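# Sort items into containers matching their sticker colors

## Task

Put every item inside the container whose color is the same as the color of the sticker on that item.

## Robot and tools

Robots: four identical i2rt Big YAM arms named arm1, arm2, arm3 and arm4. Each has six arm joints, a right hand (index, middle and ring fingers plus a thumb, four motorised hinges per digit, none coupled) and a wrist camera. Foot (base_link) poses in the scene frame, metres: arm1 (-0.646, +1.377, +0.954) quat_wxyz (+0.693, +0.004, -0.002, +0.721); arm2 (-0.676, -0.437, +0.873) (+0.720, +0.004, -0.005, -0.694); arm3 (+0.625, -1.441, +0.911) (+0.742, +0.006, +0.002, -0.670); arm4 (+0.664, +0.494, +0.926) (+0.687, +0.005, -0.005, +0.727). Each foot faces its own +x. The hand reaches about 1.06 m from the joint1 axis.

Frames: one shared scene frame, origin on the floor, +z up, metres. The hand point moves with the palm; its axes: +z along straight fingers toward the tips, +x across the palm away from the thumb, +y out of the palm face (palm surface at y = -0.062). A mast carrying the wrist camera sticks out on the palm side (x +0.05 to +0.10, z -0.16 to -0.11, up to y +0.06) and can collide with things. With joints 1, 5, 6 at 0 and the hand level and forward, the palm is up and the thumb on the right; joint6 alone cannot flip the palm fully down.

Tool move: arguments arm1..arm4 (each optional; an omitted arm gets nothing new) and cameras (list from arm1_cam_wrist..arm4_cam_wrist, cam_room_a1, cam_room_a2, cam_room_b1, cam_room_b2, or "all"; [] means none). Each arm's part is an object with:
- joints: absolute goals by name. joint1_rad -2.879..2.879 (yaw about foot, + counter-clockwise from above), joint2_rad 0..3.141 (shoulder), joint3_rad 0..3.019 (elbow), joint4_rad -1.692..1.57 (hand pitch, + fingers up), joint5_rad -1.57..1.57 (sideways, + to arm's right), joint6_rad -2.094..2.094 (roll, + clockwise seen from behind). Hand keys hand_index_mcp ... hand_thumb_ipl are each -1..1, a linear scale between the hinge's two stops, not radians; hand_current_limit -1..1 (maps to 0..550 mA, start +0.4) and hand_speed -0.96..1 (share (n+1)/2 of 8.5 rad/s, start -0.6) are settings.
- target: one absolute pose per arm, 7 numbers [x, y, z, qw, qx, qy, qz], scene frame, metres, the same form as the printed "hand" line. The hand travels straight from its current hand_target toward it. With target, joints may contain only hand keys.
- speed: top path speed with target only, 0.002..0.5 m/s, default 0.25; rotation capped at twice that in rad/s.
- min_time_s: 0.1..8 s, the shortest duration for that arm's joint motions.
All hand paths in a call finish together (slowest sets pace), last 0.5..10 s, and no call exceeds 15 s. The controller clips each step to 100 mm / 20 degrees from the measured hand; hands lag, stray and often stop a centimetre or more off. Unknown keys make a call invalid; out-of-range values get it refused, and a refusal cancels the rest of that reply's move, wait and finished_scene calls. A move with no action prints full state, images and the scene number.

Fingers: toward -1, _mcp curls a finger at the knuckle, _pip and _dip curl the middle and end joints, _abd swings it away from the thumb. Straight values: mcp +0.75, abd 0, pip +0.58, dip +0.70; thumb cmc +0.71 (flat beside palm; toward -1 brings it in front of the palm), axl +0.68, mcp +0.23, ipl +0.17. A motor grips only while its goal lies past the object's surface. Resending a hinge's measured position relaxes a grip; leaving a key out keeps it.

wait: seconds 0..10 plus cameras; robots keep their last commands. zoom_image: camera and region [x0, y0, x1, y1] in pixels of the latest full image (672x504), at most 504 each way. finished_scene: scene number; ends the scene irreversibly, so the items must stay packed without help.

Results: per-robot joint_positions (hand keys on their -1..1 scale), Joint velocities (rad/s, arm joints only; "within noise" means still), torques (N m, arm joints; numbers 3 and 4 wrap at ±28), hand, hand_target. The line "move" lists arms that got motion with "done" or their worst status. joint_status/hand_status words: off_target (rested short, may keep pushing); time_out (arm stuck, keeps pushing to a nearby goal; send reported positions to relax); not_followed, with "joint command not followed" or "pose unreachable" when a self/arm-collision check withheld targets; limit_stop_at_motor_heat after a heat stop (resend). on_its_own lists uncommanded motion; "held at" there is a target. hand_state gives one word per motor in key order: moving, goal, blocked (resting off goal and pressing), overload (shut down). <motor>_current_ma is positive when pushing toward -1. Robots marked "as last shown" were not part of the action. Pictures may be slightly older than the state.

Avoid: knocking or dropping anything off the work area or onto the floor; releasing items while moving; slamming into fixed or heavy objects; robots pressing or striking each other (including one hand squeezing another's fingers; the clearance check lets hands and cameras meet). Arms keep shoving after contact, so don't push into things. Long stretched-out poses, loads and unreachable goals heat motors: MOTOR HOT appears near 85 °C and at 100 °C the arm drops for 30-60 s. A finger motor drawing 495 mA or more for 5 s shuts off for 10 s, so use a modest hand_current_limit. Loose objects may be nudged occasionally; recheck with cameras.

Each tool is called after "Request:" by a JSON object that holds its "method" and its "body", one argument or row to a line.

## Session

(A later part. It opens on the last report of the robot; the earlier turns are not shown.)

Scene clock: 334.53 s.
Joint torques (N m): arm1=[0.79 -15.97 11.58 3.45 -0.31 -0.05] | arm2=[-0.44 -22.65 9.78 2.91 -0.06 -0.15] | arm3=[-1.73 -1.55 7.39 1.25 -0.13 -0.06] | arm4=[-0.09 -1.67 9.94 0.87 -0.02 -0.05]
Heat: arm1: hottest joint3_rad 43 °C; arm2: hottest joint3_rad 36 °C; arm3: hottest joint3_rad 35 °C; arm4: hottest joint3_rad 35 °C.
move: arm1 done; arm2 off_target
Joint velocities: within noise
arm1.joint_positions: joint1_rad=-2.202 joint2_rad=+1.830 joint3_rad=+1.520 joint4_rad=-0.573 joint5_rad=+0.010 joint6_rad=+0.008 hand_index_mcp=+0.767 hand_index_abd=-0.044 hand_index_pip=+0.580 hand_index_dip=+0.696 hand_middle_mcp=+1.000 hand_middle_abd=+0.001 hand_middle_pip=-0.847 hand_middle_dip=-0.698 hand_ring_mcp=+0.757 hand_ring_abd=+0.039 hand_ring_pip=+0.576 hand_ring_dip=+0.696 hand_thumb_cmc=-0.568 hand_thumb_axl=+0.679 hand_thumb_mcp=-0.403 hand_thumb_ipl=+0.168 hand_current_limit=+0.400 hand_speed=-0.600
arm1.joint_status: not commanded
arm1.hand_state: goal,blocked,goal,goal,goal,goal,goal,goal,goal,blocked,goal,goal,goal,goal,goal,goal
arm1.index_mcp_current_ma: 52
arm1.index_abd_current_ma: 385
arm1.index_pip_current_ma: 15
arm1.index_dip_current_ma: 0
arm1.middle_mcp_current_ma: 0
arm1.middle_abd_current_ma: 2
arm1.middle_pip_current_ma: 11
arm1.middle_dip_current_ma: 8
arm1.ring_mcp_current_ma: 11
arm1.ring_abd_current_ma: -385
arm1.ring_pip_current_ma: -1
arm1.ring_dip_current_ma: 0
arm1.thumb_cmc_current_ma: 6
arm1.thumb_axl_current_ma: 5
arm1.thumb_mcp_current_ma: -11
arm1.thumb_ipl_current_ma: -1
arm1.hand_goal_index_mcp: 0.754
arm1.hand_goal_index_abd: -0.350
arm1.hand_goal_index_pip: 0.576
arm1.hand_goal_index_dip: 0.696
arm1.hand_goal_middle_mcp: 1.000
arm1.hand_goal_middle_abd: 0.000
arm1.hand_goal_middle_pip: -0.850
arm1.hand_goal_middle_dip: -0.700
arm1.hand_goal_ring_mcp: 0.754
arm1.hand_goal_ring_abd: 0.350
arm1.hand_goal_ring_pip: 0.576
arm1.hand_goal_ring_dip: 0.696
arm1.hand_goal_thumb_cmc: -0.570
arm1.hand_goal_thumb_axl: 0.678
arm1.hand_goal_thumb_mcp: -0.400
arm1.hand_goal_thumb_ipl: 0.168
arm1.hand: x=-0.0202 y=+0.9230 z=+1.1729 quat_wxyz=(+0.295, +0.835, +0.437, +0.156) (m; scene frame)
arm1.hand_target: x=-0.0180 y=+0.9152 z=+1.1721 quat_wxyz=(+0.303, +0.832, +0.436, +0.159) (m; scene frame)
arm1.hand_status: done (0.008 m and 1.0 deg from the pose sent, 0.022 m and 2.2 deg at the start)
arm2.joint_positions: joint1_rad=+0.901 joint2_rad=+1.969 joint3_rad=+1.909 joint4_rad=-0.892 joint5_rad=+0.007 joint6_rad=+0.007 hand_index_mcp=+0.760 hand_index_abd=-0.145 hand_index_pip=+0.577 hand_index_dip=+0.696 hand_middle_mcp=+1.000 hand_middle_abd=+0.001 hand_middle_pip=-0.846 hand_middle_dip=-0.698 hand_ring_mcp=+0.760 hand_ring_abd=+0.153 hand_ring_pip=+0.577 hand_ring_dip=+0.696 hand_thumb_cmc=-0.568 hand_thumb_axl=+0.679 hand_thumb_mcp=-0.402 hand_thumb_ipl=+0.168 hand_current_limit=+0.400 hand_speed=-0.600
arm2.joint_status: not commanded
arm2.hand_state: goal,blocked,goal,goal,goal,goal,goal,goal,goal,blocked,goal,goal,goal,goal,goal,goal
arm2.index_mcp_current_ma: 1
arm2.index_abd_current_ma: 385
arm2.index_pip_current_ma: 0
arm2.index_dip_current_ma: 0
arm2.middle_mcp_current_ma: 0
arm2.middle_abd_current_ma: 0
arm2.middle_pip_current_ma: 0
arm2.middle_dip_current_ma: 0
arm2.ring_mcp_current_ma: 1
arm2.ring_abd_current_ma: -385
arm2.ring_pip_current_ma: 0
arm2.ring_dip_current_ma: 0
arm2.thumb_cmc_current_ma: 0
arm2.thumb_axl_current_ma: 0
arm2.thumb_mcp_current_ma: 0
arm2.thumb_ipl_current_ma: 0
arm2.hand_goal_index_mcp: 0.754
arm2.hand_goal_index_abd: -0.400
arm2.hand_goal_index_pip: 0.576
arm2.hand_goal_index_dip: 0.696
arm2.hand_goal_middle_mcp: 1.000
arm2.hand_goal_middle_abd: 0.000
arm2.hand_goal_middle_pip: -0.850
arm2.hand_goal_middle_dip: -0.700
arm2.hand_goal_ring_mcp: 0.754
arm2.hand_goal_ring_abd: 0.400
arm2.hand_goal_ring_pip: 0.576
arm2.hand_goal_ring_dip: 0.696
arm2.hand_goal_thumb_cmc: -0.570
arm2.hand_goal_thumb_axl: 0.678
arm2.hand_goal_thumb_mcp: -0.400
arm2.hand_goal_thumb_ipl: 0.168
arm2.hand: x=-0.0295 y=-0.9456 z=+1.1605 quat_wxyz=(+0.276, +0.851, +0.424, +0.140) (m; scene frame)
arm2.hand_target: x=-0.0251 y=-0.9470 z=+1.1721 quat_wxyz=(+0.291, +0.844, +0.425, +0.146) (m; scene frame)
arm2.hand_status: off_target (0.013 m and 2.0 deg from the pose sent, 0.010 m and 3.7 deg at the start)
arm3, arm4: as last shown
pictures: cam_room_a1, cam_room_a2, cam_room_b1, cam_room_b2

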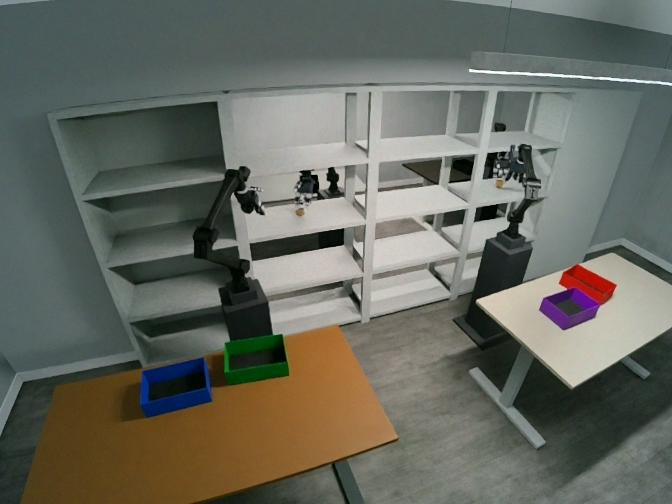

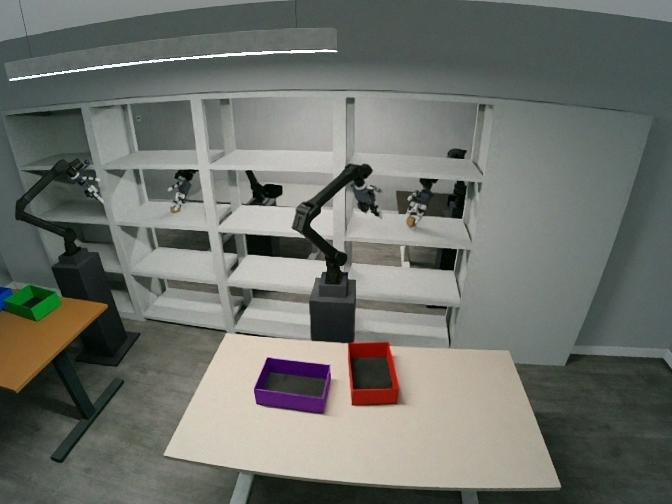

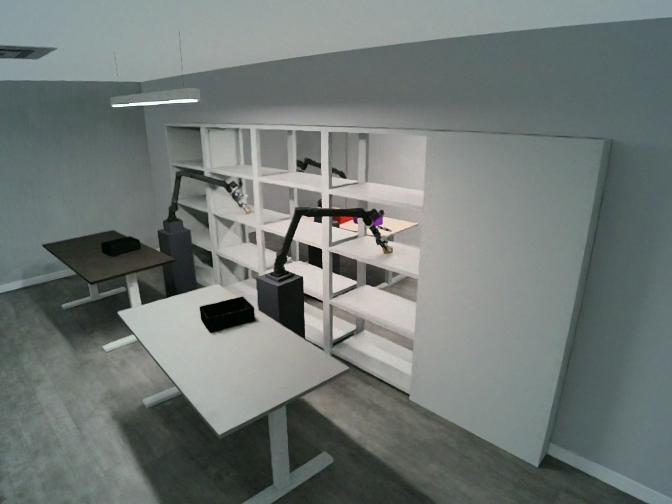

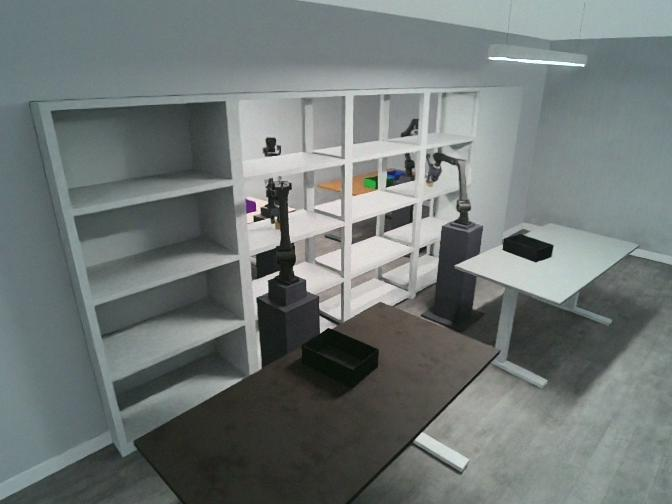

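Request:
{"method": "move", "body": {
  "arm1": {"target": [-0.0178, 0.915, 1.166, 0.3030, 0.8324, 0.4361, 0.1588], "speed": 0.05},
  "arm2": {"target": [-0.0248, -0.9471, 1.155, 0.2907, 0.8444, 0.4256, 0.1465], "speed": 0.05},
  "cameras": ["cam_room_a1", "cam_room_a2"]
}}

Request:
{"method": "zoom_image", "body": {
  "camera": "cam_room_a1",
  "region": [260, 160, 350, 240]
}}

Request:
{"method": "zoom_image", "body": {
  "camera": "cam_room_a2",
  "region": [370, 160, 460, 250]
}}

Scene clock: 343.63 s.
Joint torques (N m): arm1=[0.79 -15.62 11.43 3.48 -0.31 -0.07] | arm2=[-0.32 -22.24 8.68 2.62 -0.07 -0.14] | arm3=[-1.73 -1.55 7.39 1.26 -0.13 -0.06] | arm4=[-0.15 -1.79 9.85 0.87 -0.01 -0.07]
Heat: arm1: hottest joint3_rad 43 °C; arm2: hottest joint3_rad 36 °C; arm3: hottest joint3_rad 35 °C; arm4: hottest joint3_rad 35 °C.
move: arm1 done; arm2 done
Joint velocities: within noise
arm1.joint_positions: joint1_rad=-2.202 joint2_rad=+1.832 joint3_rad=+1.513 joint4_rad=-0.558 joint5_rad=+0.010 joint6_rad=+0.008 hand_index_mcp=+0.767 hand_index_abd=-0.044 hand_index_pip=+0.580 hand_index_dip=+0.696 hand_middle_mcp=+1.000 hand_middle_abd=+0.001 hand_middle_pip=-0.847 hand_middle_dip=-0.698 hand_ring_mcp=+0.757 hand_ring_abd=+0.039 hand_ring_pip=+0.576 hand_ring_dip=+0.696 hand_thumb_cmc=-0.568 hand_thumb_axl=+0.679 hand_thumb_mcp=-0.403 hand_thumb_ipl=+0.168 hand_current_limit=+0.400 hand_speed=-0.600
arm1.joint_status: not commanded
arm1.hand_state: goal,blocked,goal,goal,goal,goal,goal,goal,goal,blocked,goal,goal,goal,goal,goal,goal
arm1.index_mcp_current_ma: 52
arm1.index_abd_current_ma: 385
arm1.index_pip_current_ma: 15
arm1.index_dip_current_ma: 0
arm1.middle_mcp_current_ma: 0
arm1.middle_abd_current_ma: 2
arm1.middle_pip_current_ma: 11
arm1.middle_dip_current_ma: 8
arm1.ring_mcp_current_ma: 11
arm1.ring_abd_current_ma: -385
arm1.ring_pip_current_ma: -1
arm1.ring_dip_current_ma: 0
arm1.thumb_cmc_current_ma: 6
arm1.thumb_axl_current_ma: 5
arm1.thumb_mcp_current_ma: -11
arm1.thumb_ipl_current_ma: -1
arm1.hand_goal_index_mcp: 0.754
arm1.hand_goal_index_abd: -0.350
arm1.hand_goal_index_pip: 0.576
arm1.hand_goal_index_dip: 0.696
arm1.hand_goal_middle_mcp: 1.000
arm1.hand_goal_middle_abd: 0.000
arm1.hand_goal_middle_pip: -0.850
arm1.hand_goal_middle_dip: -0.700
arm1.hand_goal_ring_mcp: 0.754
arm1.hand_goal_ring_abd: 0.350
arm1.hand_goal_ring_pip: 0.576
arm1.hand_goal_ring_dip: 0.696
arm1.hand_goal_thumb_cmc: -0.570
arm1.hand_goal_thumb_axl: 0.678
arm1.hand_goal_thumb_mcp: -0.400
arm1.hand_goal_thumb_ipl: 0.168
arm1.hand: x=-0.0200 y=+0.9228 z=+1.1701 quat_wxyz=(+0.297, +0.834, +0.437, +0.157) (m; scene frame)
arm1.hand_target: x=-0.0180 y=+0.9153 z=+1.1659 quat_wxyz=(+0.303, +0.832, +0.436, +0.159) (m; scene frame)
arm1.hand_status: done (0.009 m and 0.7 deg from the pose sent, 0.011 m and 1.0 deg at the start)
arm2.joint_positions: joint1_rad=+0.901 joint2_rad=+1.969 joint3_rad=+1.885 joint4_rad=-0.843 joint5_rad=+0.007 joint6_rad=+0.005 hand_index_mcp=+0.759 hand_index_abd=-0.145 hand_index_pip=+0.578 hand_index_dip=+0.701 hand_middle_mcp=+1.000 hand_middle_abd=+0.001 hand_middle_pip=-0.846 hand_middle_dip=-0.698 hand_ring_mcp=+0.760 hand_ring_abd=+0.153 hand_ring_pip=+0.579 hand_ring_dip=+0.700 hand_thumb_cmc=-0.568 hand_thumb_axl=+0.679 hand_thumb_mcp=-0.402 hand_thumb_ipl=+0.168 hand_current_limit=+0.400 hand_speed=-0.600
arm2.joint_status: not commanded
arm2.hand_state: goal,blocked,goal,goal,goal,goal,goal,goal,goal,blocked,goal,goal,goal,goal,goal,goal
arm2.index_mcp_current_ma: 0
arm2.index_abd_current_ma: 385
arm2.index_pip_current_ma: 0
arm2.index_dip_current_ma: 1
arm2.middle_mcp_current_ma: 0
arm2.middle_abd_current_ma: 0
arm2.middle_pip_current_ma: 0
arm2.middle_dip_current_ma: 0
arm2.ring_mcp_current_ma: 1
arm2.ring_abd_current_ma: -385
arm2.ring_pip_current_ma: 0
arm2.ring_dip_current_ma: 0
arm2.thumb_cmc_current_ma: 0
arm2.thumb_axl_current_ma: 0
arm2.thumb_mcp_current_ma: 0
arm2.thumb_ipl_current_ma: 0
arm2.hand_goal_index_mcp: 0.754
arm2.hand_goal_index_abd: -0.400
arm2.hand_goal_index_pip: 0.576
arm2.hand_goal_index_dip: 0.696
arm2.hand_goal_middle_mcp: 1.000
arm2.hand_goal_middle_abd: 0.000
arm2.hand_goal_middle_pip: -0.850
arm2.hand_goal_middle_dip: -0.700
arm2.hand_goal_ring_mcp: 0.754
arm2.hand_goal_ring_abd: 0.400
arm2.hand_goal_ring_pip: 0.576
arm2.hand_goal_ring_dip: 0.696
arm2.hand_goal_thumb_cmc: -0.570
arm2.hand_goal_thumb_axl: 0.678
arm2.hand_goal_thumb_mcp: -0.400
arm2.hand_goal_thumb_ipl: 0.168
arm2.hand: x=-0.0269 y=-0.9474 z=+1.1568 quat_wxyz=(+0.287, +0.847, +0.423, +0.145) (m; scene frame)
arm2.hand_target: x=-0.0249 y=-0.9471 z=+1.1550 quat_wxyz=(+0.291, +0.844, +0.426, +0.146) (m; scene frame)
arm2.hand_status: done (0.003 m and 0.6 deg from the pose sent, 0.007 m and 2.0 deg at the start)
arm3, arm4: as last shown
pictures: cam_room_a1, cam_room_a2

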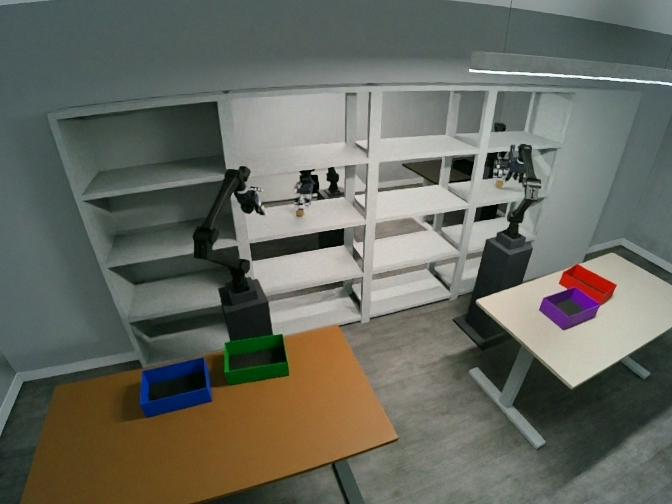

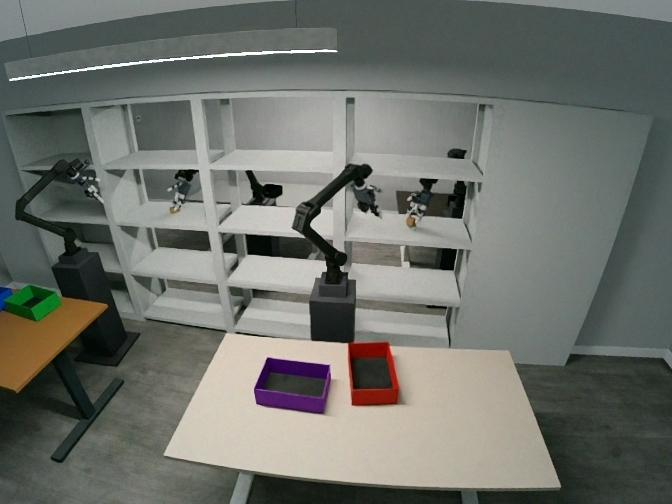

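Scaled by 5.600 from the camera's 672x504 image, which has a finer 960x720 frame.

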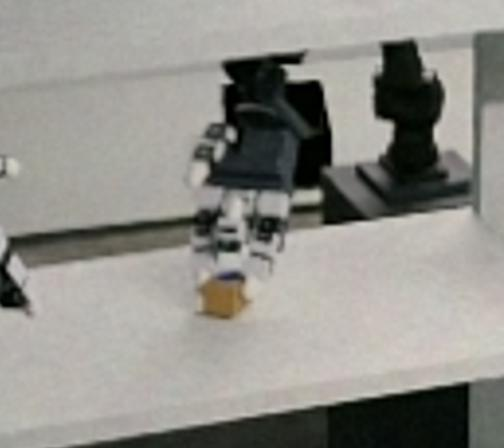

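Scaled by 5.600 from the camera's 672x504 image, which has a finer 960x720 frame.

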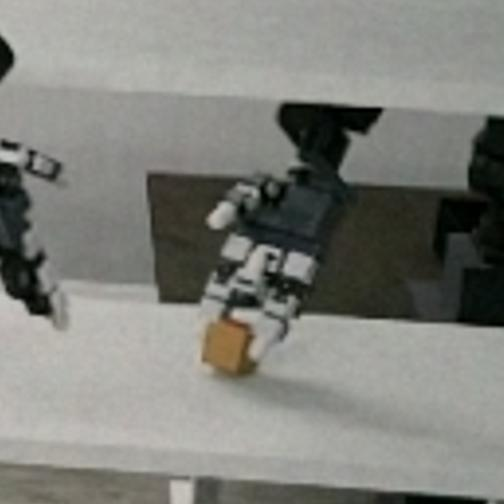

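Request:
{"method": "move", "body": {
  "arm1": {"joints": {"hand_index_abd": 0.1, "hand_ring_abd": -0.1}},
  "arm2": {"joints": {"hand_index_abd": 0.06, "hand_ring_abd": -0.06}},
  "arm4": {"target": [0.296, 0.735, 1.235, 0.1588, 0.4361, -0.8324, -0.3030], "speed": 0.15},
  "arm3": {"target": [0.23, -1.14, 1.22, 0.1465, 0.4256, -0.8444, -0.2907], "speed": 0.15}
}}

Request:
{"method": "move", "body": {
  "arm1": {"target": [-0.17, 1.018, 1.195, 0.3030, 0.8324, 0.4361, 0.1588], "speed": 0.15},
  "arm2": {"target": [-0.16, -0.85, 1.21, 0.2907, 0.8444, 0.4256, 0.1465], "speed": 0.15},
  "cameras": ["cam_room_a1", "cam_room_a2", "cam_room_b1", "cam_room_b2"]
}}

Request:
{"method": "zoom_image", "body": {
  "camera": "cam_room_a1",
  "region": [260, 160, 350, 240]
}}

Request:
{"method": "zoom_image", "body": {
  "camera": "cam_room_a2",
  "region": [370, 160, 460, 250]
}}

Request:
{"method": "zoom_image", "body": {
  "camera": "cam_room_b1",
  "region": [330, 200, 430, 290]
}}

Request:
{"method": "zoom_image", "body": {
  "camera": "cam_room_b2",
  "region": [230, 180, 330, 260]
}}

Scene clock: 359.80 s.
Joint torques (N m): arm1=[0.73 -15.85 11.45 3.34 -0.31 -0.06] | arm2=[-0.32 -22.07 9.69 2.61 -0.07 -0.14] | arm3=[-0.44 -9.93 8.77 2.96 0 0.07] | arm4=[0.62 -3.9 10.89 2.14 0.19 0.17]
Heat: arm1: hottest joint3_rad 41 °C; arm2: hottest joint3_rad 36 °C; arm3: hottest joint3_rad 35 °C; arm4: hottest joint3_rad 35 °C.
move: arm1 done; arm2 done; arm3 done; arm4 done
Joint velocities: within noise
arm1.joint_positions: joint1_rad=-2.202 joint2_rad=+1.832 joint3_rad=+1.513 joint4_rad=-0.554 joint5_rad=+0.010 joint6_rad=+0.008 hand_index_mcp=+0.766 hand_index_abd=+0.097 hand_index_pip=+0.580 hand_index_dip=+0.696 hand_middle_mcp=+1.000 hand_middle_abd=+0.001 hand_middle_pip=-0.847 hand_middle_dip=-0.698 hand_ring_mcp=+0.757 hand_ring_abd=-0.096 hand_ring_pip=+0.576 hand_ring_dip=+0.696 hand_thumb_cmc=-0.568 hand_thumb_axl=+0.679 hand_thumb_mcp=-0.403 hand_thumb_ipl=+0.168 hand_current_limit=+0.400 hand_speed=-0.600
arm1.joint_status: all done
arm1.hand_state: goal,goal,goal,goal,goal,goal,goal,goal,goal,goal,goal,goal,goal,goal,goal,goal
arm1.index_mcp_current_ma: 48
arm1.index_abd_current_ma: -9
arm1.index_pip_current_ma: 15
arm1.index_dip_current_ma: 0
arm1.middle_mcp_current_ma: 0
arm1.middle_abd_current_ma: 2
arm1.middle_pip_current_ma: 11
arm1.middle_dip_current_ma: 8
arm1.ring_mcp_current_ma: 11
arm1.ring_abd_current_ma: 11
arm1.ring_pip_current_ma: -1
arm1.ring_dip_current_ma: 0
arm1.thumb_cmc_current_ma: 6
arm1.thumb_axl_current_ma: 5
arm1.thumb_mcp_current_ma: -11
arm1.thumb_ipl_current_ma: -1
arm1.hand_goal_index_mcp: 0.754
arm1.hand_goal_index_abd: 0.100
arm1.hand_goal_index_pip: 0.576
arm1.hand_goal_index_dip: 0.696
arm1.hand_goal_middle_mcp: 1.000
arm1.hand_goal_middle_abd: 0.000
arm1.hand_goal_middle_pip: -0.850
arm1.hand_goal_middle_dip: -0.700
arm1.hand_goal_ring_mcp: 0.754
arm1.hand_goal_ring_abd: -0.100
arm1.hand_goal_ring_pip: 0.576
arm1.hand_goal_ring_dip: 0.696
arm1.hand_goal_thumb_cmc: -0.570
arm1.hand_goal_thumb_axl: 0.678
arm1.hand_goal_thumb_mcp: -0.400
arm1.hand_goal_thumb_ipl: 0.168
arm1.hand: x=-0.0195 y=+0.9226 z=+1.1708 quat_wxyz=(+0.298, +0.834, +0.437, +0.158) (m; scene frame)
arm1.hand_target: x=-0.0180 y=+0.9153 z=+1.1660 quat_wxyz=(+0.303, +0.832, +0.436, +0.159) (m; scene frame)
arm1.hand_status: not commanded
arm2.joint_positions: joint1_rad=+0.901 joint2_rad=+1.969 joint3_rad=+1.872 joint4_rad=-0.842 joint5_rad=+0.007 joint6_rad=+0.005 hand_index_mcp=+0.757 hand_index_abd=+0.057 hand_index_pip=+0.577 hand_index_dip=+0.699 hand_middle_mcp=+1.000 hand_middle_abd=+0.001 hand_middle_pip=-0.846 hand_middle_dip=-0.698 hand_ring_mcp=+0.760 hand_ring_abd=-0.057 hand_ring_pip=+0.579 hand_ring_dip=+0.700 hand_thumb_cmc=-0.568 hand_thumb_axl=+0.679 hand_thumb_mcp=-0.402 hand_thumb_ipl=+0.168 hand_current_limit=+0.400 hand_speed=-0.600
arm2.joint_status: all done
arm2.hand_state: goal,goal,goal,goal,goal,goal,goal,goal,goal,goal,goal,goal,goal,goal,goal,goal
arm2.index_mcp_current_ma: 0
arm2.index_abd_current_ma: 0
arm2.index_pip_current_ma: 0
arm2.index_dip_current_ma: 0
arm2.middle_mcp_current_ma: 0
arm2.middle_abd_current_ma: 0
arm2.middle_pip_current_ma: 0
arm2.middle_dip_current_ma: 0
arm2.ring_mcp_current_ma: 1
arm2.ring_abd_current_ma: 0
arm2.ring_pip_current_ma: 0
arm2.ring_dip_current_ma: 0
arm2.thumb_cmc_current_ma: 0
arm2.thumb_axl_current_ma: 0
arm2.thumb_mcp_current_ma: 0
arm2.thumb_ipl_current_ma: 0
arm2.hand_goal_index_mcp: 0.754
arm2.hand_goal_index_abd: 0.060
arm2.hand_goal_index_pip: 0.576
arm2.hand_goal_index_dip: 0.696
arm2.hand_goal_middle_mcp: 1.000
arm2.hand_goal_middle_abd: 0.000
arm2.hand_goal_middle_pip: -0.850
arm2.hand_goal_middle_dip: -0.700
arm2.hand_goal_ring_mcp: 0.754
arm2.hand_goal_ring_abd: -0.060
arm2.hand_goal_ring_pip: 0.576
arm2.hand_goal_ring_dip: 0.696
arm2.hand_goal_thumb_cmc: -0.570
arm2.hand_goal_thumb_axl: 0.678
arm2.hand_goal_thumb_mcp: -0.400
arm2.hand_goal_thumb_ipl: 0.168
arm2.hand: x=-0.0286 y=-0.9460 z=+1.1488 quat_wxyz=(+0.282, +0.849, +0.424, +0.143) (m; scene frame)
arm2.hand_target: x=-0.0249 y=-0.9471 z=+1.1550 quat_wxyz=(+0.291, +0.844, +0.426, +0.146) (m; scene frame)
arm2.hand_status: not commanded
arm3.joint_positions: joint1_rad=-2.286 joint2_rad=+1.068 joint3_rad=+0.963 joint4_rad=-0.813 joint5_rad=+0.008 joint6_rad=+0.026 hand_index_mcp=+0.757 hand_index_abd=+0.120 hand_index_pip=+0.577 hand_index_dip=+0.696 hand_middle_mcp=+1.000 hand_middle_abd=+0.000 hand_middle_pip=-0.844 hand_middle_dip=-0.697 hand_ring_mcp=+0.758 hand_ring_abd=-0.116 hand_ring_pip=+0.577 hand_ring_dip=+0.696 hand_thumb_cmc=-0.568 hand_thumb_axl=+0.679 hand_thumb_mcp=-0.402 hand_thumb_ipl=+0.168 hand_current_limit=+0.400 hand_speed=-0.600
arm3.joint_status: not commanded
arm3.hand_state: goal,goal,goal,goal,goal,goal,goal,goal,goal,goal,goal,goal,goal,goal,goal,goal
arm3.index_mcp_current_ma: 4
arm3.index_abd_current_ma: 0
arm3.index_pip_current_ma: 1
arm3.index_dip_current_ma: 0
arm3.middle_mcp_current_ma: 0
arm3.middle_abd_current_ma: 0
arm3.middle_pip_current_ma: 8
arm3.middle_dip_current_ma: 3
arm3.ring_mcp_current_ma: 6
arm3.ring_abd_current_ma: 4
arm3.ring_pip_current_ma: 1
arm3.ring_dip_current_ma: 0
arm3.thumb_cmc_current_ma: 3
arm3.thumb_axl_current_ma: 1
arm3.thumb_mcp_current_ma: -4
arm3.thumb_ipl_current_ma: 0
arm3.hand_goal_index_mcp: 0.754
arm3.hand_goal_index_abd: 0.120
arm3.hand_goal_index_pip: 0.576
arm3.hand_goal_index_dip: 0.696
arm3.hand_goal_middle_mcp: 1.000
arm3.hand_goal_middle_abd: 0.000
arm3.hand_goal_middle_pip: -0.850
arm3.hand_goal_middle_dip: -0.700
arm3.hand_goal_ring_mcp: 0.754
arm3.hand_goal_ring_abd: -0.120
arm3.hand_goal_ring_pip: 0.576
arm3.hand_goal_ring_dip: 0.696
arm3.hand_goal_thumb_cmc: -0.570
arm3.hand_goal_thumb_axl: 0.678
arm3.hand_goal_thumb_mcp: -0.400
arm3.hand_goal_thumb_ipl: 0.168
arm3.hand: x=+0.2335 y=-1.1374 z=+1.2230 quat_wxyz=(+0.143, +0.425, -0.846, -0.289) (m; scene frame)
arm3.hand_target: x=+0.2301 y=-1.1401 z=+1.2200 quat_wxyz=(+0.146, +0.426, -0.844, -0.291) (m; scene frame)
arm3.hand_status: done (0.005 m and 0.5 deg from the pose sent, 0.232 m and 9.1 deg at the start)
arm4.joint_positions: joint1_rad=+1.004 joint2_rad=+0.897 joint3_rad=+0.829 joint4_rad=-0.831 joint5_rad=+0.058 joint6_rad=+0.083 hand_index_mcp=+0.757 hand_index_abd=+0.120 hand_index_pip=+0.577 hand_index_dip=+0.696 hand_middle_mcp=+1.000 hand_middle_abd=+0.000 hand_middle_pip=-0.844 hand_middle_dip=-0.698 hand_ring_mcp=+0.758 hand_ring_abd=-0.117 hand_ring_pip=+0.577 hand_ring_dip=+0.696 hand_thumb_cmc=-0.567 hand_thumb_axl=+0.679 hand_thumb_mcp=-0.402 hand_thumb_ipl=+0.168 hand_current_limit=+0.400 hand_speed=-0.600
arm4.joint_status: not commanded
arm4.hand_state: goal,goal,goal,goal,goal,goal,goal,goal,goal,goal,goal,goal,goal,goal,goal,goal
arm4.index_mcp_current_ma: 17
arm4.index_abd_current_ma: 0
arm4.index_pip_current_ma: 3
arm4.index_dip_current_ma: 0
arm4.middle_mcp_current_ma: -1
arm4.middle_abd_current_ma: 1
arm4.middle_pip_current_ma: 31
arm4.middle_dip_current_ma: 12
arm4.ring_mcp_current_ma: 19
arm4.ring_abd_current_ma: 14
arm4.ring_pip_current_ma: 3
arm4.ring_dip_current_ma: 0
arm4.thumb_cmc_current_ma: 12
arm4.thumb_axl_current_ma: 5
arm4.thumb_mcp_current_ma: -13
arm4.thumb_ipl_current_ma: -2
arm4.hand_goal_index_mcp: 0.754
arm4.hand_goal_index_abd: 0.120
arm4.hand_goal_index_pip: 0.576
arm4.hand_goal_index_dip: 0.696
arm4.hand_goal_middle_mcp: 1.000
arm4.hand_goal_middle_abd: 0.000
arm4.hand_goal_middle_pip: -0.850
arm4.hand_goal_middle_dip: -0.700
arm4.hand_goal_ring_mcp: 0.754
arm4.hand_goal_ring_abd: -0.120
arm4.hand_goal_ring_pip: 0.576
arm4.hand_goal_ring_dip: 0.696
arm4.hand_goal_thumb_cmc: -0.570
arm4.hand_goal_thumb_axl: 0.678
arm4.hand_goal_thumb_mcp: -0.400
arm4.hand_goal_thumb_ipl: 0.168
arm4.hand: x=+0.3019 y=+0.7379 z=+1.2314 quat_wxyz=(-0.152, -0.436, +0.835, +0.298) (m; scene frame)
arm4.hand_target: x=+0.2961 y=+0.7350 z=+1.2350 quat_wxyz=(-0.159, -0.436, +0.832, +0.303) (m; scene frame)
arm4.hand_status: done (0.008 m and 1.0 deg from the pose sent, 0.143 m and 10.1 deg at the start)
pictures: none

Scene clock: 361.60 s.
Joint torques (N m): arm1=[0.79 -10.4 11.25 2.69 -0.31 -0.04] | arm2=[-0.67 -15.85 9.58 1.84 -0.16 -0.16] | arm3=[-0.44 -9.93 8.76 2.95 0 0.06] | arm4=[0.67 -3.84 10.91 2.13 0.21 0.16]
Heat: arm1: hottest joint3_rad 42 °C; arm2: hottest joint3_rad 36 °C; arm3: hottest joint3_rad 35 °C; arm4: hottest joint3_rad 35 °C.
move: arm1 done; arm2 done
Joint velocities: within noise
arm1.joint_positions: joint1_rad=-2.205 joint2_rad=+1.371 joint3_rad=+0.998 joint4_rad=-0.504 joint5_rad=+0.009 joint6_rad=+0.006 hand_index_mcp=+0.757 hand_index_abd=+0.097 hand_index_pip=+0.575 hand_index_dip=+0.693 hand_middle_mcp=+1.000 hand_middle_abd=+0.001 hand_middle_pip=-0.847 hand_middle_dip=-0.698 hand_ring_mcp=+0.758 hand_ring_abd=-0.096 hand_ring_pip=+0.575 hand_ring_dip=+0.695 hand_thumb_cmc=-0.568 hand_thumb_axl=+0.679 hand_thumb_mcp=-0.403 hand_thumb_ipl=+0.168 hand_current_limit=+0.400 hand_speed=-0.600
arm1.joint_status: not commanded
arm1.hand_state: goal,goal,goal,goal,goal,goal,goal,goal,goal,goal,goal,goal,goal,goal,goal,goal
arm1.index_mcp_current_ma: 12
arm1.index_abd_current_ma: -9
arm1.index_pip_current_ma: -3
arm1.index_dip_current_ma: -8
arm1.middle_mcp_current_ma: 0
arm1.middle_abd_current_ma: 2
arm1.middle_pip_current_ma: 11
arm1.middle_dip_current_ma: 8
arm1.ring_mcp_current_ma: 13
arm1.ring_abd_current_ma: 11
arm1.ring_pip_current_ma: -3
arm1.ring_dip_current_ma: -2
arm1.thumb_cmc_current_ma: 5
arm1.thumb_axl_current_ma: 4
arm1.thumb_mcp_current_ma: -12
arm1.thumb_ipl_current_ma: -1
arm1.hand_goal_index_mcp: 0.754
arm1.hand_goal_index_abd: 0.100
arm1.hand_goal_index_pip: 0.576
arm1.hand_goal_index_dip: 0.696
arm1.hand_goal_middle_mcp: 1.000
arm1.hand_goal_middle_abd: 0.000
arm1.hand_goal_middle_pip: -0.850
arm1.hand_goal_middle_dip: -0.700
arm1.hand_goal_ring_mcp: 0.754
arm1.hand_goal_ring_abd: -0.100
arm1.hand_goal_ring_pip: 0.576
arm1.hand_goal_ring_dip: 0.696
arm1.hand_goal_thumb_cmc: -0.570
arm1.hand_goal_thumb_axl: 0.678
arm1.hand_goal_thumb_mcp: -0.400
arm1.hand_goal_thumb_ipl: 0.168
arm1.hand: x=-0.1689 y=+1.0216 z=+1.1893 quat_wxyz=(+0.298, +0.834, +0.437, +0.157) (m; scene frame)
arm1.hand_target: x=-0.1701 y=+1.0180 z=+1.1948 quat_wxyz=(+0.303, +0.832, +0.436, +0.159) (m; scene frame)
arm1.hand_status: done (0.007 m and 0.7 deg from the pose sent, 0.180 m and 0.6 deg at the start)
arm2.joint_positions: joint1_rad=+0.901 joint2_rad=+1.518 joint3_rad=+1.403 joint4_rad=-0.817 joint5_rad=+0.007 joint6_rad=+0.005 hand_index_mcp=+0.757 hand_index_abd=+0.057 hand_index_pip=+0.575 hand_index_dip=+0.693 hand_middle_mcp=+1.000 hand_middle_abd=+0.001 hand_middle_pip=-0.846 hand_middle_dip=-0.698 hand_ring_mcp=+0.758 hand_ring_abd=-0.057 hand_ring_pip=+0.575 hand_ring_dip=+0.694 hand_thumb_cmc=-0.568 hand_thumb_axl=+0.679 hand_thumb_mcp=-0.403 hand_thumb_ipl=+0.168 hand_current_limit=+0.400 hand_speed=-0.600
arm2.joint_status: not commanded
arm2.hand_state: goal,goal,goal,goal,goal,goal,goal,goal,goal,goal,goal,goal,goal,goal,goal,goal
arm2.index_mcp_current_ma: 0
arm2.index_abd_current_ma: 0
arm2.index_pip_current_ma: 0
arm2.index_dip_current_ma: 0
arm2.middle_mcp_current_ma: 0
arm2.middle_abd_current_ma: 0
arm2.middle_pip_current_ma: 0
arm2.middle_dip_current_ma: 0
arm2.ring_mcp_current_ma: 0
arm2.ring_abd_current_ma: 0
arm2.ring_pip_current_ma: 0
arm2.ring_dip_current_ma: 0
arm2.thumb_cmc_current_ma: 0
arm2.thumb_axl_current_ma: 0
arm2.thumb_mcp_current_ma: 0
arm2.thumb_ipl_current_ma: 0
arm2.hand_goal_index_mcp: 0.754
arm2.hand_goal_index_abd: 0.060
arm2.hand_goal_index_pip: 0.576
arm2.hand_goal_index_dip: 0.696
arm2.hand_goal_middle_mcp: 1.000
arm2.hand_goal_middle_abd: 0.000
arm2.hand_goal_middle_pip: -0.850
arm2.hand_goal_middle_dip: -0.700
arm2.hand_goal_ring_mcp: 0.754
arm2.hand_goal_ring_abd: -0.060
arm2.hand_goal_ring_pip: 0.576
arm2.hand_goal_ring_dip: 0.696
arm2.hand_goal_thumb_cmc: -0.570
arm2.hand_goal_thumb_axl: 0.678
arm2.hand_goal_thumb_mcp: -0.400
arm2.hand_goal_thumb_ipl: 0.168
arm2.hand: x=-0.1590 y=-0.8504 z=+1.2012 quat_wxyz=(+0.285, +0.848, +0.424, +0.144) (m; scene frame)
arm2.hand_target: x=-0.1601 y=-0.8500 z=+1.2099 quat_wxyz=(+0.291, +0.844, +0.425, +0.146) (m; scene frame)
arm2.hand_status: done (0.009 m and 0.8 deg from the pose sent, 0.174 m and 1.3 deg at the start)
arm3, arm4: as last shown
arm4.hand: x=+0.3019 y=+0.7380 z=+1.2313 quat_wxyz=(-0.152, -0.436, +0.835, +0.298) (m; scene frame)
pictures: cam_room_a1, cam_room_a2, cam_room_b1, cam_room_b2

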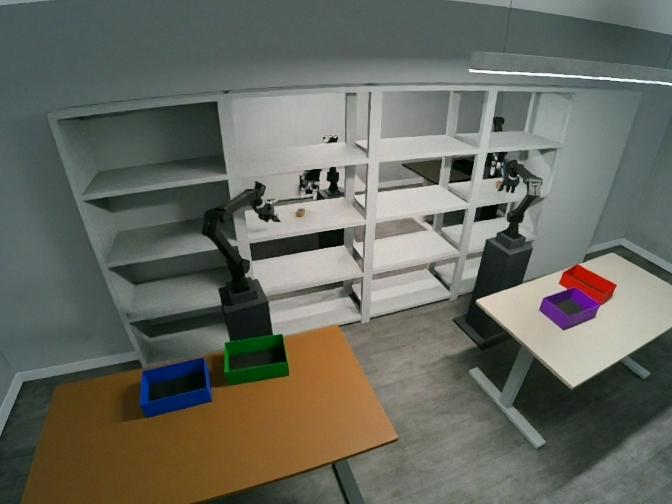

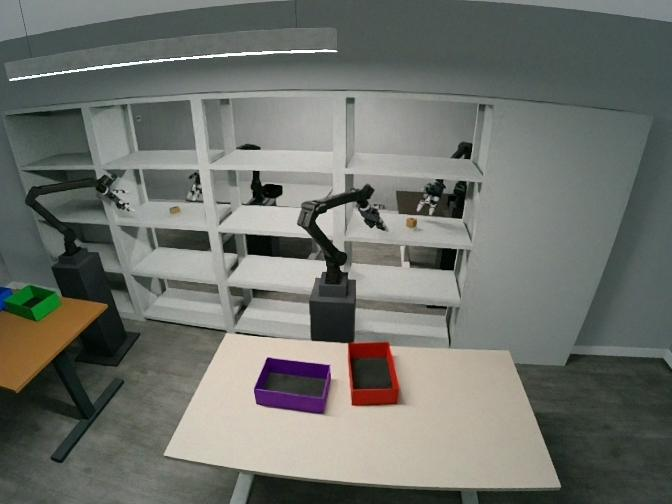

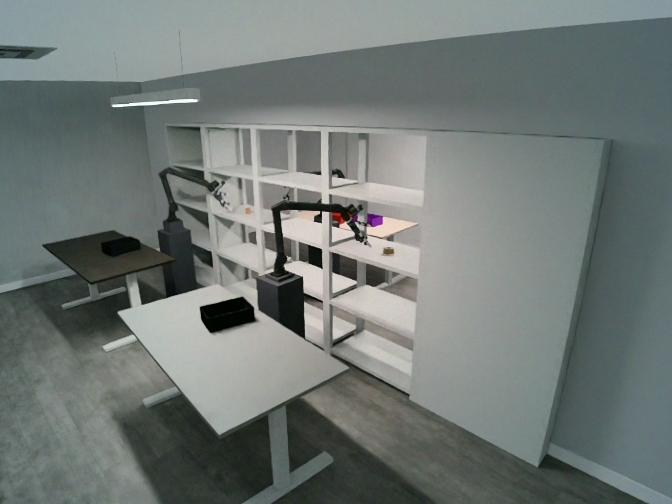

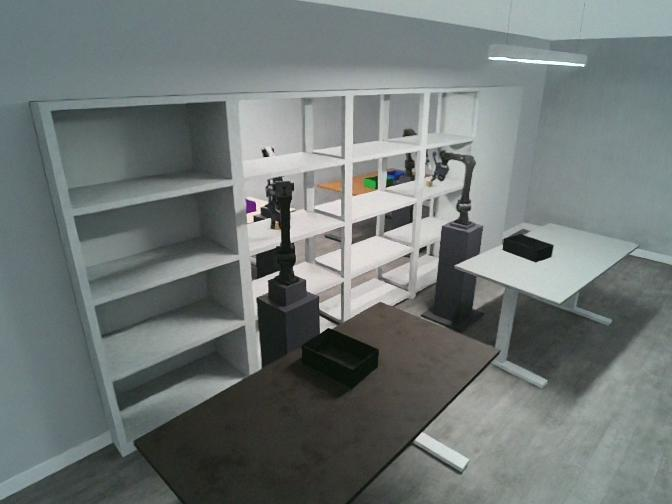

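Scaled by 5.600 from the camera's 672x504 image, which has a finer 960x720 frame.

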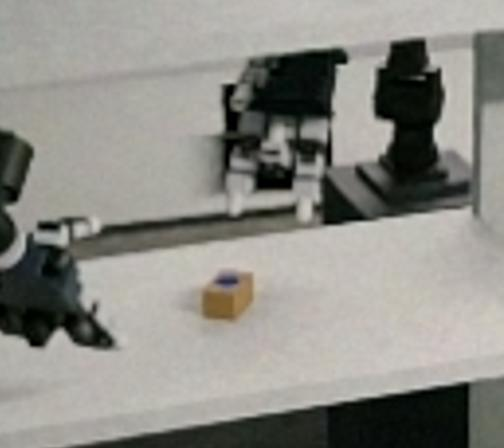

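Scaled by 5.600 from the camera's 672x504 image, which has a finer 960x720 frame.

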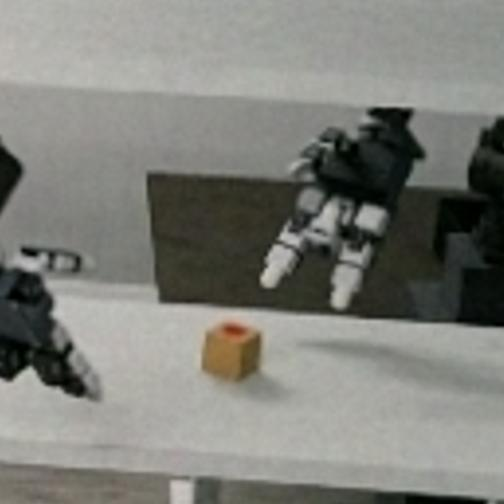

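Scaled by 5.040 from the camera's 672x504 image, which has a finer 960x720 frame.

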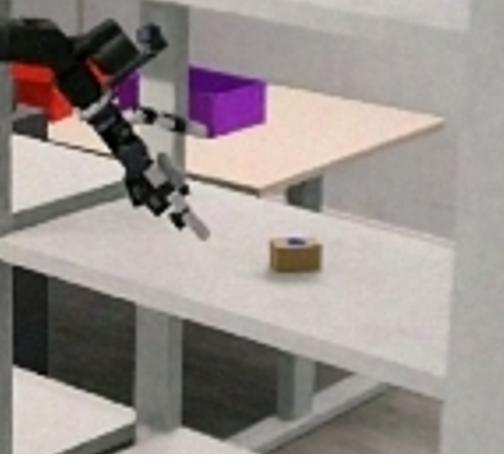

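Scaled by 5.040 from the camera's 672x504 image, which has a finer 960x720 frame.

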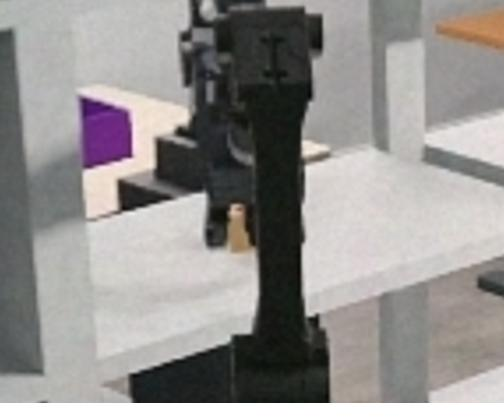

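Request:
{"method": "move", "body": {
  "arm1": {"target": [-0.31, 1.12, 1.22, 0.3030, 0.8324, 0.4361, 0.1588], "speed": 0.2},
  "arm2": {"target": [-0.33, -0.72, 1.24, 0.2907, 0.8444, 0.4256, 0.1465], "speed": 0.2},
  "arm4": {"target": [0.100, 0.880, 1.205, 0.1588, 0.4361, -0.8324, -0.3030], "speed": 0.2},
  "arm3": {"target": [0.085, -0.970, 1.20, 0.1465, 0.4256, -0.8444, -0.2907], "speed": 0.2},
  "cameras": ["arm3_cam_wrist", "arm4_cam_wrist"]
}}

Request:
{"method": "zoom_image", "body": {
  "camera": "arm3_cam_wrist",
  "region": [160, 0, 460, 200]
}}

Request:
{"method": "zoom_image", "body": {
  "camera": "arm4_cam_wrist",
  "region": [160, 0, 460, 200]
}}

Scene clock: 425.23 s.
Joint torques (N m): arm1=[1.79 -3.72 11.84 2.14 -0.03 0.1] | arm2=[-0.09 -4.84 9.66 1.58 0.09 -0.06] | arm3=[-2.02 -20.07 13.39 2.03 -0.27 -0.07] | arm4=[-2.55 -13.74 14.22 1.92 -0.09 -0.07]
Heat: arm1: hottest joint3_rad 44 °C; arm2: hottest joint3_rad 36 °C; arm3: hottest joint3_rad 36 °C; arm4: hottest joint3_rad 37 °C.
move: arm1 done; arm2 done; arm3 off_target; arm4 off_target
Joint velocities: within noise
arm1.joint_positions: joint1_rad=-2.202 joint2_rad=+0.831 joint3_rad=+0.689 joint4_rad=-0.714 joint5_rad=+0.014 joint6_rad=+0.006 hand_index_mcp=+0.758 hand_index_abd=+0.097 hand_index_pip=+0.575 hand_index_dip=+0.693 hand_middle_mcp=+1.000 hand_middle_abd=+0.001 hand_middle_pip=-0.847 hand_middle_dip=-0.698 hand_ring_mcp=+0.758 hand_ring_abd=-0.096 hand_ring_pip=+0.575 hand_ring_dip=+0.695 hand_thumb_cmc=-0.568 hand_thumb_axl=+0.679 hand_thumb_mcp=-0.403 hand_thumb_ipl=+0.168 hand_current_limit=+0.400 hand_speed=-0.600
arm1.joint_status: not commanded
arm1.hand_state: goal,goal,goal,goal,goal,goal,goal,goal,goal,goal,goal,goal,goal,goal,goal,goal
arm1.index_mcp_current_ma: 12
arm1.index_abd_current_ma: -9
arm1.index_pip_current_ma: -3
arm1.index_dip_current_ma: -8
arm1.middle_mcp_current_ma: 0
arm1.middle_abd_current_ma: 2
arm1.middle_pip_current_ma: 11
arm1.middle_dip_current_ma: 8
arm1.ring_mcp_current_ma: 14
arm1.ring_abd_current_ma: 11
arm1.ring_pip_current_ma: -3
arm1.ring_dip_current_ma: -2
arm1.thumb_cmc_current_ma: 5
arm1.thumb_axl_current_ma: 4
arm1.thumb_mcp_current_ma: -12
arm1.thumb_ipl_current_ma: -1
arm1.hand_goal_index_mcp: 0.754
arm1.hand_goal_index_abd: 0.100
arm1.hand_goal_index_pip: 0.576
arm1.hand_goal_index_dip: 0.696
arm1.hand_goal_middle_mcp: 1.000
arm1.hand_goal_middle_abd: 0.000
arm1.hand_goal_middle_pip: -0.850
arm1.hand_goal_middle_dip: -0.700
arm1.hand_goal_ring_mcp: 0.754
arm1.hand_goal_ring_abd: -0.100
arm1.hand_goal_ring_pip: 0.576
arm1.hand_goal_ring_dip: 0.696
arm1.hand_goal_thumb_cmc: -0.570
arm1.hand_goal_thumb_axl: 0.678
arm1.hand_goal_thumb_mcp: -0.400
arm1.hand_goal_thumb_ipl: 0.168
arm1.hand: x=-0.3106 y=+1.1178 z=+1.2209 quat_wxyz=(+0.307, +0.831, +0.435, +0.160) (m; scene frame)
arm1.hand_target: x=-0.3100 y=+1.1200 z=+1.2200 quat_wxyz=(+0.303, +0.832, +0.436, +0.159) (m; scene frame)
arm1.hand_status: done (0.002 m and 0.5 deg from the pose sent, 0.175 m and 0.7 deg at the start)
arm2.joint_positions: joint1_rad=+0.904 joint2_rad=+0.931 joint3_rad=+1.012 joint4_rad=-0.991 joint5_rad=+0.009 joint6_rad=+0.005 hand_index_mcp=+0.757 hand_index_abd=+0.057 hand_index_pip=+0.575 hand_index_dip=+0.693 hand_middle_mcp=+1.000 hand_middle_abd=+0.001 hand_middle_pip=-0.846 hand_middle_dip=-0.698 hand_ring_mcp=+0.758 hand_ring_abd=-0.057 hand_ring_pip=+0.575 hand_ring_dip=+0.694 hand_thumb_cmc=-0.568 hand_thumb_axl=+0.679 hand_thumb_mcp=-0.403 hand_thumb_ipl=+0.168 hand_current_limit=+0.400 hand_speed=-0.600
arm2.joint_status: not commanded
arm2.hand_state: goal,goal,goal,goal,goal,goal,goal,goal,goal,goal,goal,goal,goal,goal,goal,goal
arm2.index_mcp_current_ma: 0
arm2.index_abd_current_ma: 0
arm2.index_pip_current_ma: 0
arm2.index_dip_current_ma: 0
arm2.middle_mcp_current_ma: 0
arm2.middle_abd_current_ma: 0
arm2.middle_pip_current_ma: 0
arm2.middle_dip_current_ma: 0
arm2.ring_mcp_current_ma: 0
arm2.ring_abd_current_ma: 0
arm2.ring_pip_current_ma: 0
arm2.ring_dip_current_ma: 0
arm2.thumb_cmc_current_ma: 0
arm2.thumb_axl_current_ma: 0
arm2.thumb_mcp_current_ma: 0
arm2.thumb_ipl_current_ma: 0
arm2.hand_goal_index_mcp: 0.754
arm2.hand_goal_index_abd: 0.060
arm2.hand_goal_index_pip: 0.576
arm2.hand_goal_index_dip: 0.696
arm2.hand_goal_middle_mcp: 1.000
arm2.hand_goal_middle_abd: 0.000
arm2.hand_goal_middle_pip: -0.850
arm2.hand_goal_middle_dip: -0.700
arm2.hand_goal_ring_mcp: 0.754
arm2.hand_goal_ring_abd: -0.060
arm2.hand_goal_ring_pip: 0.576
arm2.hand_goal_ring_dip: 0.696
arm2.hand_goal_thumb_cmc: -0.570
arm2.hand_goal_thumb_axl: 0.678
arm2.hand_goal_thumb_mcp: -0.400
arm2.hand_goal_thumb_ipl: 0.168
arm2.hand: x=-0.3318 y=-0.7218 z=+1.2414 quat_wxyz=(+0.295, +0.844, +0.423, +0.149) (m; scene frame)
arm2.hand_target: x=-0.3300 y=-0.7199 z=+1.2400 quat_wxyz=(+0.291, +0.844, +0.426, +0.147) (m; scene frame)
arm2.hand_status: done (0.003 m and 0.6 deg from the pose sent, 0.219 m and 0.8 deg at the start)
arm3.joint_positions: joint1_rad=-2.373 joint2_rad=+1.641 joint3_rad=+1.406 joint4_rad=-0.720 joint5_rad=-0.052 joint6_rad=-0.041 hand_index_mcp=+0.758 hand_index_abd=+0.120 hand_index_pip=+0.577 hand_index_dip=+0.696 hand_middle_mcp=+1.000 hand_middle_abd=+0.000 hand_middle_pip=-0.844 hand_middle_dip=-0.697 hand_ring_mcp=+0.758 hand_ring_abd=-0.116 hand_ring_pip=+0.577 hand_ring_dip=+0.696 hand_thumb_cmc=-0.568 hand_thumb_axl=+0.679 hand_thumb_mcp=-0.403 hand_thumb_ipl=+0.168 hand_current_limit=+0.400 hand_speed=-0.600
arm3.joint_status: not commanded
arm3.hand_state: goal,goal,goal,goal,goal,goal,goal,goal,goal,goal,goal,goal,goal,goal,goal,goal
arm3.index_mcp_current_ma: 4
arm3.index_abd_current_ma: 0
arm3.index_pip_current_ma: 1
arm3.index_dip_current_ma: 0
arm3.middle_mcp_current_ma: 0
arm3.middle_abd_current_ma: 0
arm3.middle_pip_current_ma: 8
arm3.middle_dip_current_ma: 3
arm3.ring_mcp_current_ma: 6
arm3.ring_abd_current_ma: 3
arm3.ring_pip_current_ma: 1
arm3.ring_dip_current_ma: 0
arm3.thumb_cmc_current_ma: 3
arm3.thumb_axl_current_ma: 1
arm3.thumb_mcp_current_ma: -4
arm3.thumb_ipl_current_ma: 0
arm3.hand_goal_index_mcp: 0.754
arm3.hand_goal_index_abd: 0.120
arm3.hand_goal_index_pip: 0.576
arm3.hand_goal_index_dip: 0.696
arm3.hand_goal_middle_mcp: 1.000
arm3.hand_goal_middle_abd: 0.000
arm3.hand_goal_middle_pip: -0.850
arm3.hand_goal_middle_dip: -0.700
arm3.hand_goal_ring_mcp: 0.754
arm3.hand_goal_ring_abd: -0.120
arm3.hand_goal_ring_pip: 0.576
arm3.hand_goal_ring_dip: 0.696
arm3.hand_goal_thumb_cmc: -0.570
arm3.hand_goal_thumb_axl: 0.678
arm3.hand_goal_thumb_mcp: -0.400
arm3.hand_goal_thumb_ipl: 0.168
arm3.hand: x=+0.0948 y=-0.9841 z=+1.1757 quat_wxyz=(+0.140, +0.428, -0.851, -0.272) (m; scene frame)
arm3.hand_target: x=+0.0864 y=-0.9711 z=+1.2000 quat_wxyz=(+0.146, +0.425, -0.844, -0.291) (m; scene frame)
arm3.hand_status: off_target (0.030 m and 2.4 deg from the pose sent, 0.225 m and 0.5 deg at the start)
arm4.joint_positions: joint1_rad=+0.968 joint2_rad=+1.572 joint3_rad=+1.273 joint4_rad=-0.632 joint5_rad=+0.023 joint6_rad=+0.052 hand_index_mcp=+0.757 hand_index_abd=+0.120 hand_index_pip=+0.577 hand_index_dip=+0.696 hand_middle_mcp=+1.000 hand_middle_abd=+0.000 hand_middle_pip=-0.844 hand_middle_dip=-0.698 hand_ring_mcp=+0.758 hand_ring_abd=-0.117 hand_ring_pip=+0.577 hand_ring_dip=+0.696 hand_thumb_cmc=-0.567 hand_thumb_axl=+0.679 hand_thumb_mcp=-0.402 hand_thumb_ipl=+0.168 hand_current_limit=+0.400 hand_speed=-0.600
arm4.joint_status: not commanded
arm4.hand_state: goal,goal,goal,goal,goal,goal,goal,goal,goal,goal,goal,goal,goal,goal,goal,goal
arm4.index_mcp_current_ma: 17
arm4.index_abd_current_ma: 0
arm4.index_pip_current_ma: 3
arm4.index_dip_current_ma: 0
arm4.middle_mcp_current_ma: -1
arm4.middle_abd_current_ma: 1
arm4.middle_pip_current_ma: 31
arm4.middle_dip_current_ma: 12
arm4.ring_mcp_current_ma: 19
arm4.ring_abd_current_ma: 14
arm4.ring_pip_current_ma: 3
arm4.ring_dip_current_ma: 0
arm4.thumb_cmc_current_ma: 12
arm4.thumb_axl_current_ma: 5
arm4.thumb_mcp_current_ma: -14
arm4.thumb_ipl_current_ma: -2
arm4.hand_goal_index_mcp: 0.754
arm4.hand_goal_index_abd: 0.120
arm4.hand_goal_index_pip: 0.576
arm4.hand_goal_index_dip: 0.696
arm4.hand_goal_middle_mcp: 1.000
arm4.hand_goal_middle_abd: 0.000
arm4.hand_goal_middle_pip: -0.850
arm4.hand_goal_middle_dip: -0.700
arm4.hand_goal_ring_mcp: 0.754
arm4.hand_goal_ring_abd: -0.120
arm4.hand_goal_ring_pip: 0.576
arm4.hand_goal_ring_dip: 0.696
arm4.hand_goal_thumb_cmc: -0.570
arm4.hand_goal_thumb_axl: 0.678
arm4.hand_goal_thumb_mcp: -0.400
arm4.hand_goal_thumb_ipl: 0.168
arm4.hand: x=+0.1081 y=+0.8652 z=+1.1801 quat_wxyz=(-0.149, -0.441, +0.839, +0.282) (m; scene frame)
arm4.hand_target: x=+0.1014 y=+0.8790 z=+1.2051 quat_wxyz=(-0.159, -0.436, +0.832, +0.303) (m; scene frame)
arm4.hand_status: off_target (0.030 m and 2.8 deg from the pose sent, 0.248 m and 1.0 deg at the start)
pictures: arm3_cam_wrist, arm4_cam_wrist
camera_calibration:
arm3_cam_wrist: T_world_to_cam=[[0.0756248, 0.932172, 0.354029, 0.528848], [0.945488, -0.179821, 0.271509, -0.635731], [0.316755, 0.314197, -0.894956, 1.45291], [0, 0, 0, 1]] pos_world=[0.100866, -1.06379, 1.28567]
arm4_cam_wrist: T_world_to_cam=[[-0.00121699, 0.912951, 0.408068, -1.24228], [0.95316, -0.122368, 0.27661, -0.374784], [0.302465, 0.38929, -0.870039, 0.785823], [0, 0, 0, 1]] pos_world=[0.118033, 0.782364, 1.2943]

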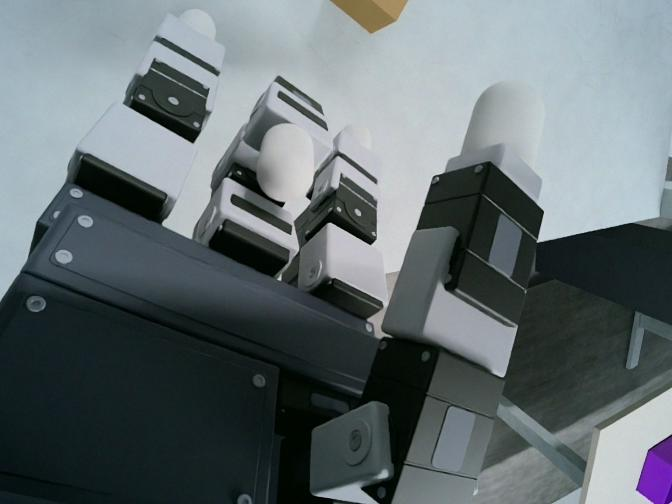

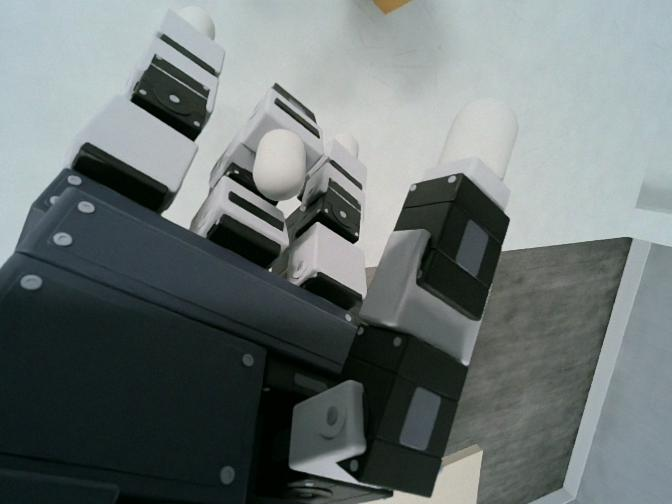

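Scaled by 1.680 from the camera's 672x504 image, which has a finer 960x720 frame.

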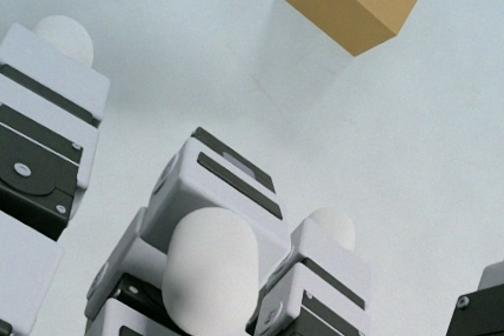

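Scaled by 1.680 from the camera's 672x504 image, which has a finer 960x720 frame.

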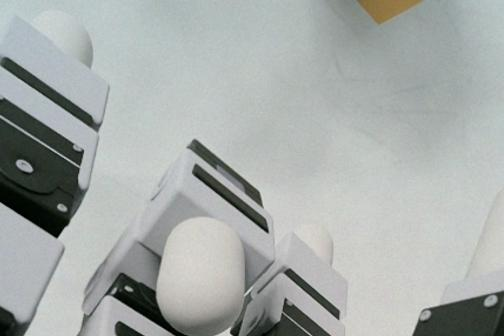

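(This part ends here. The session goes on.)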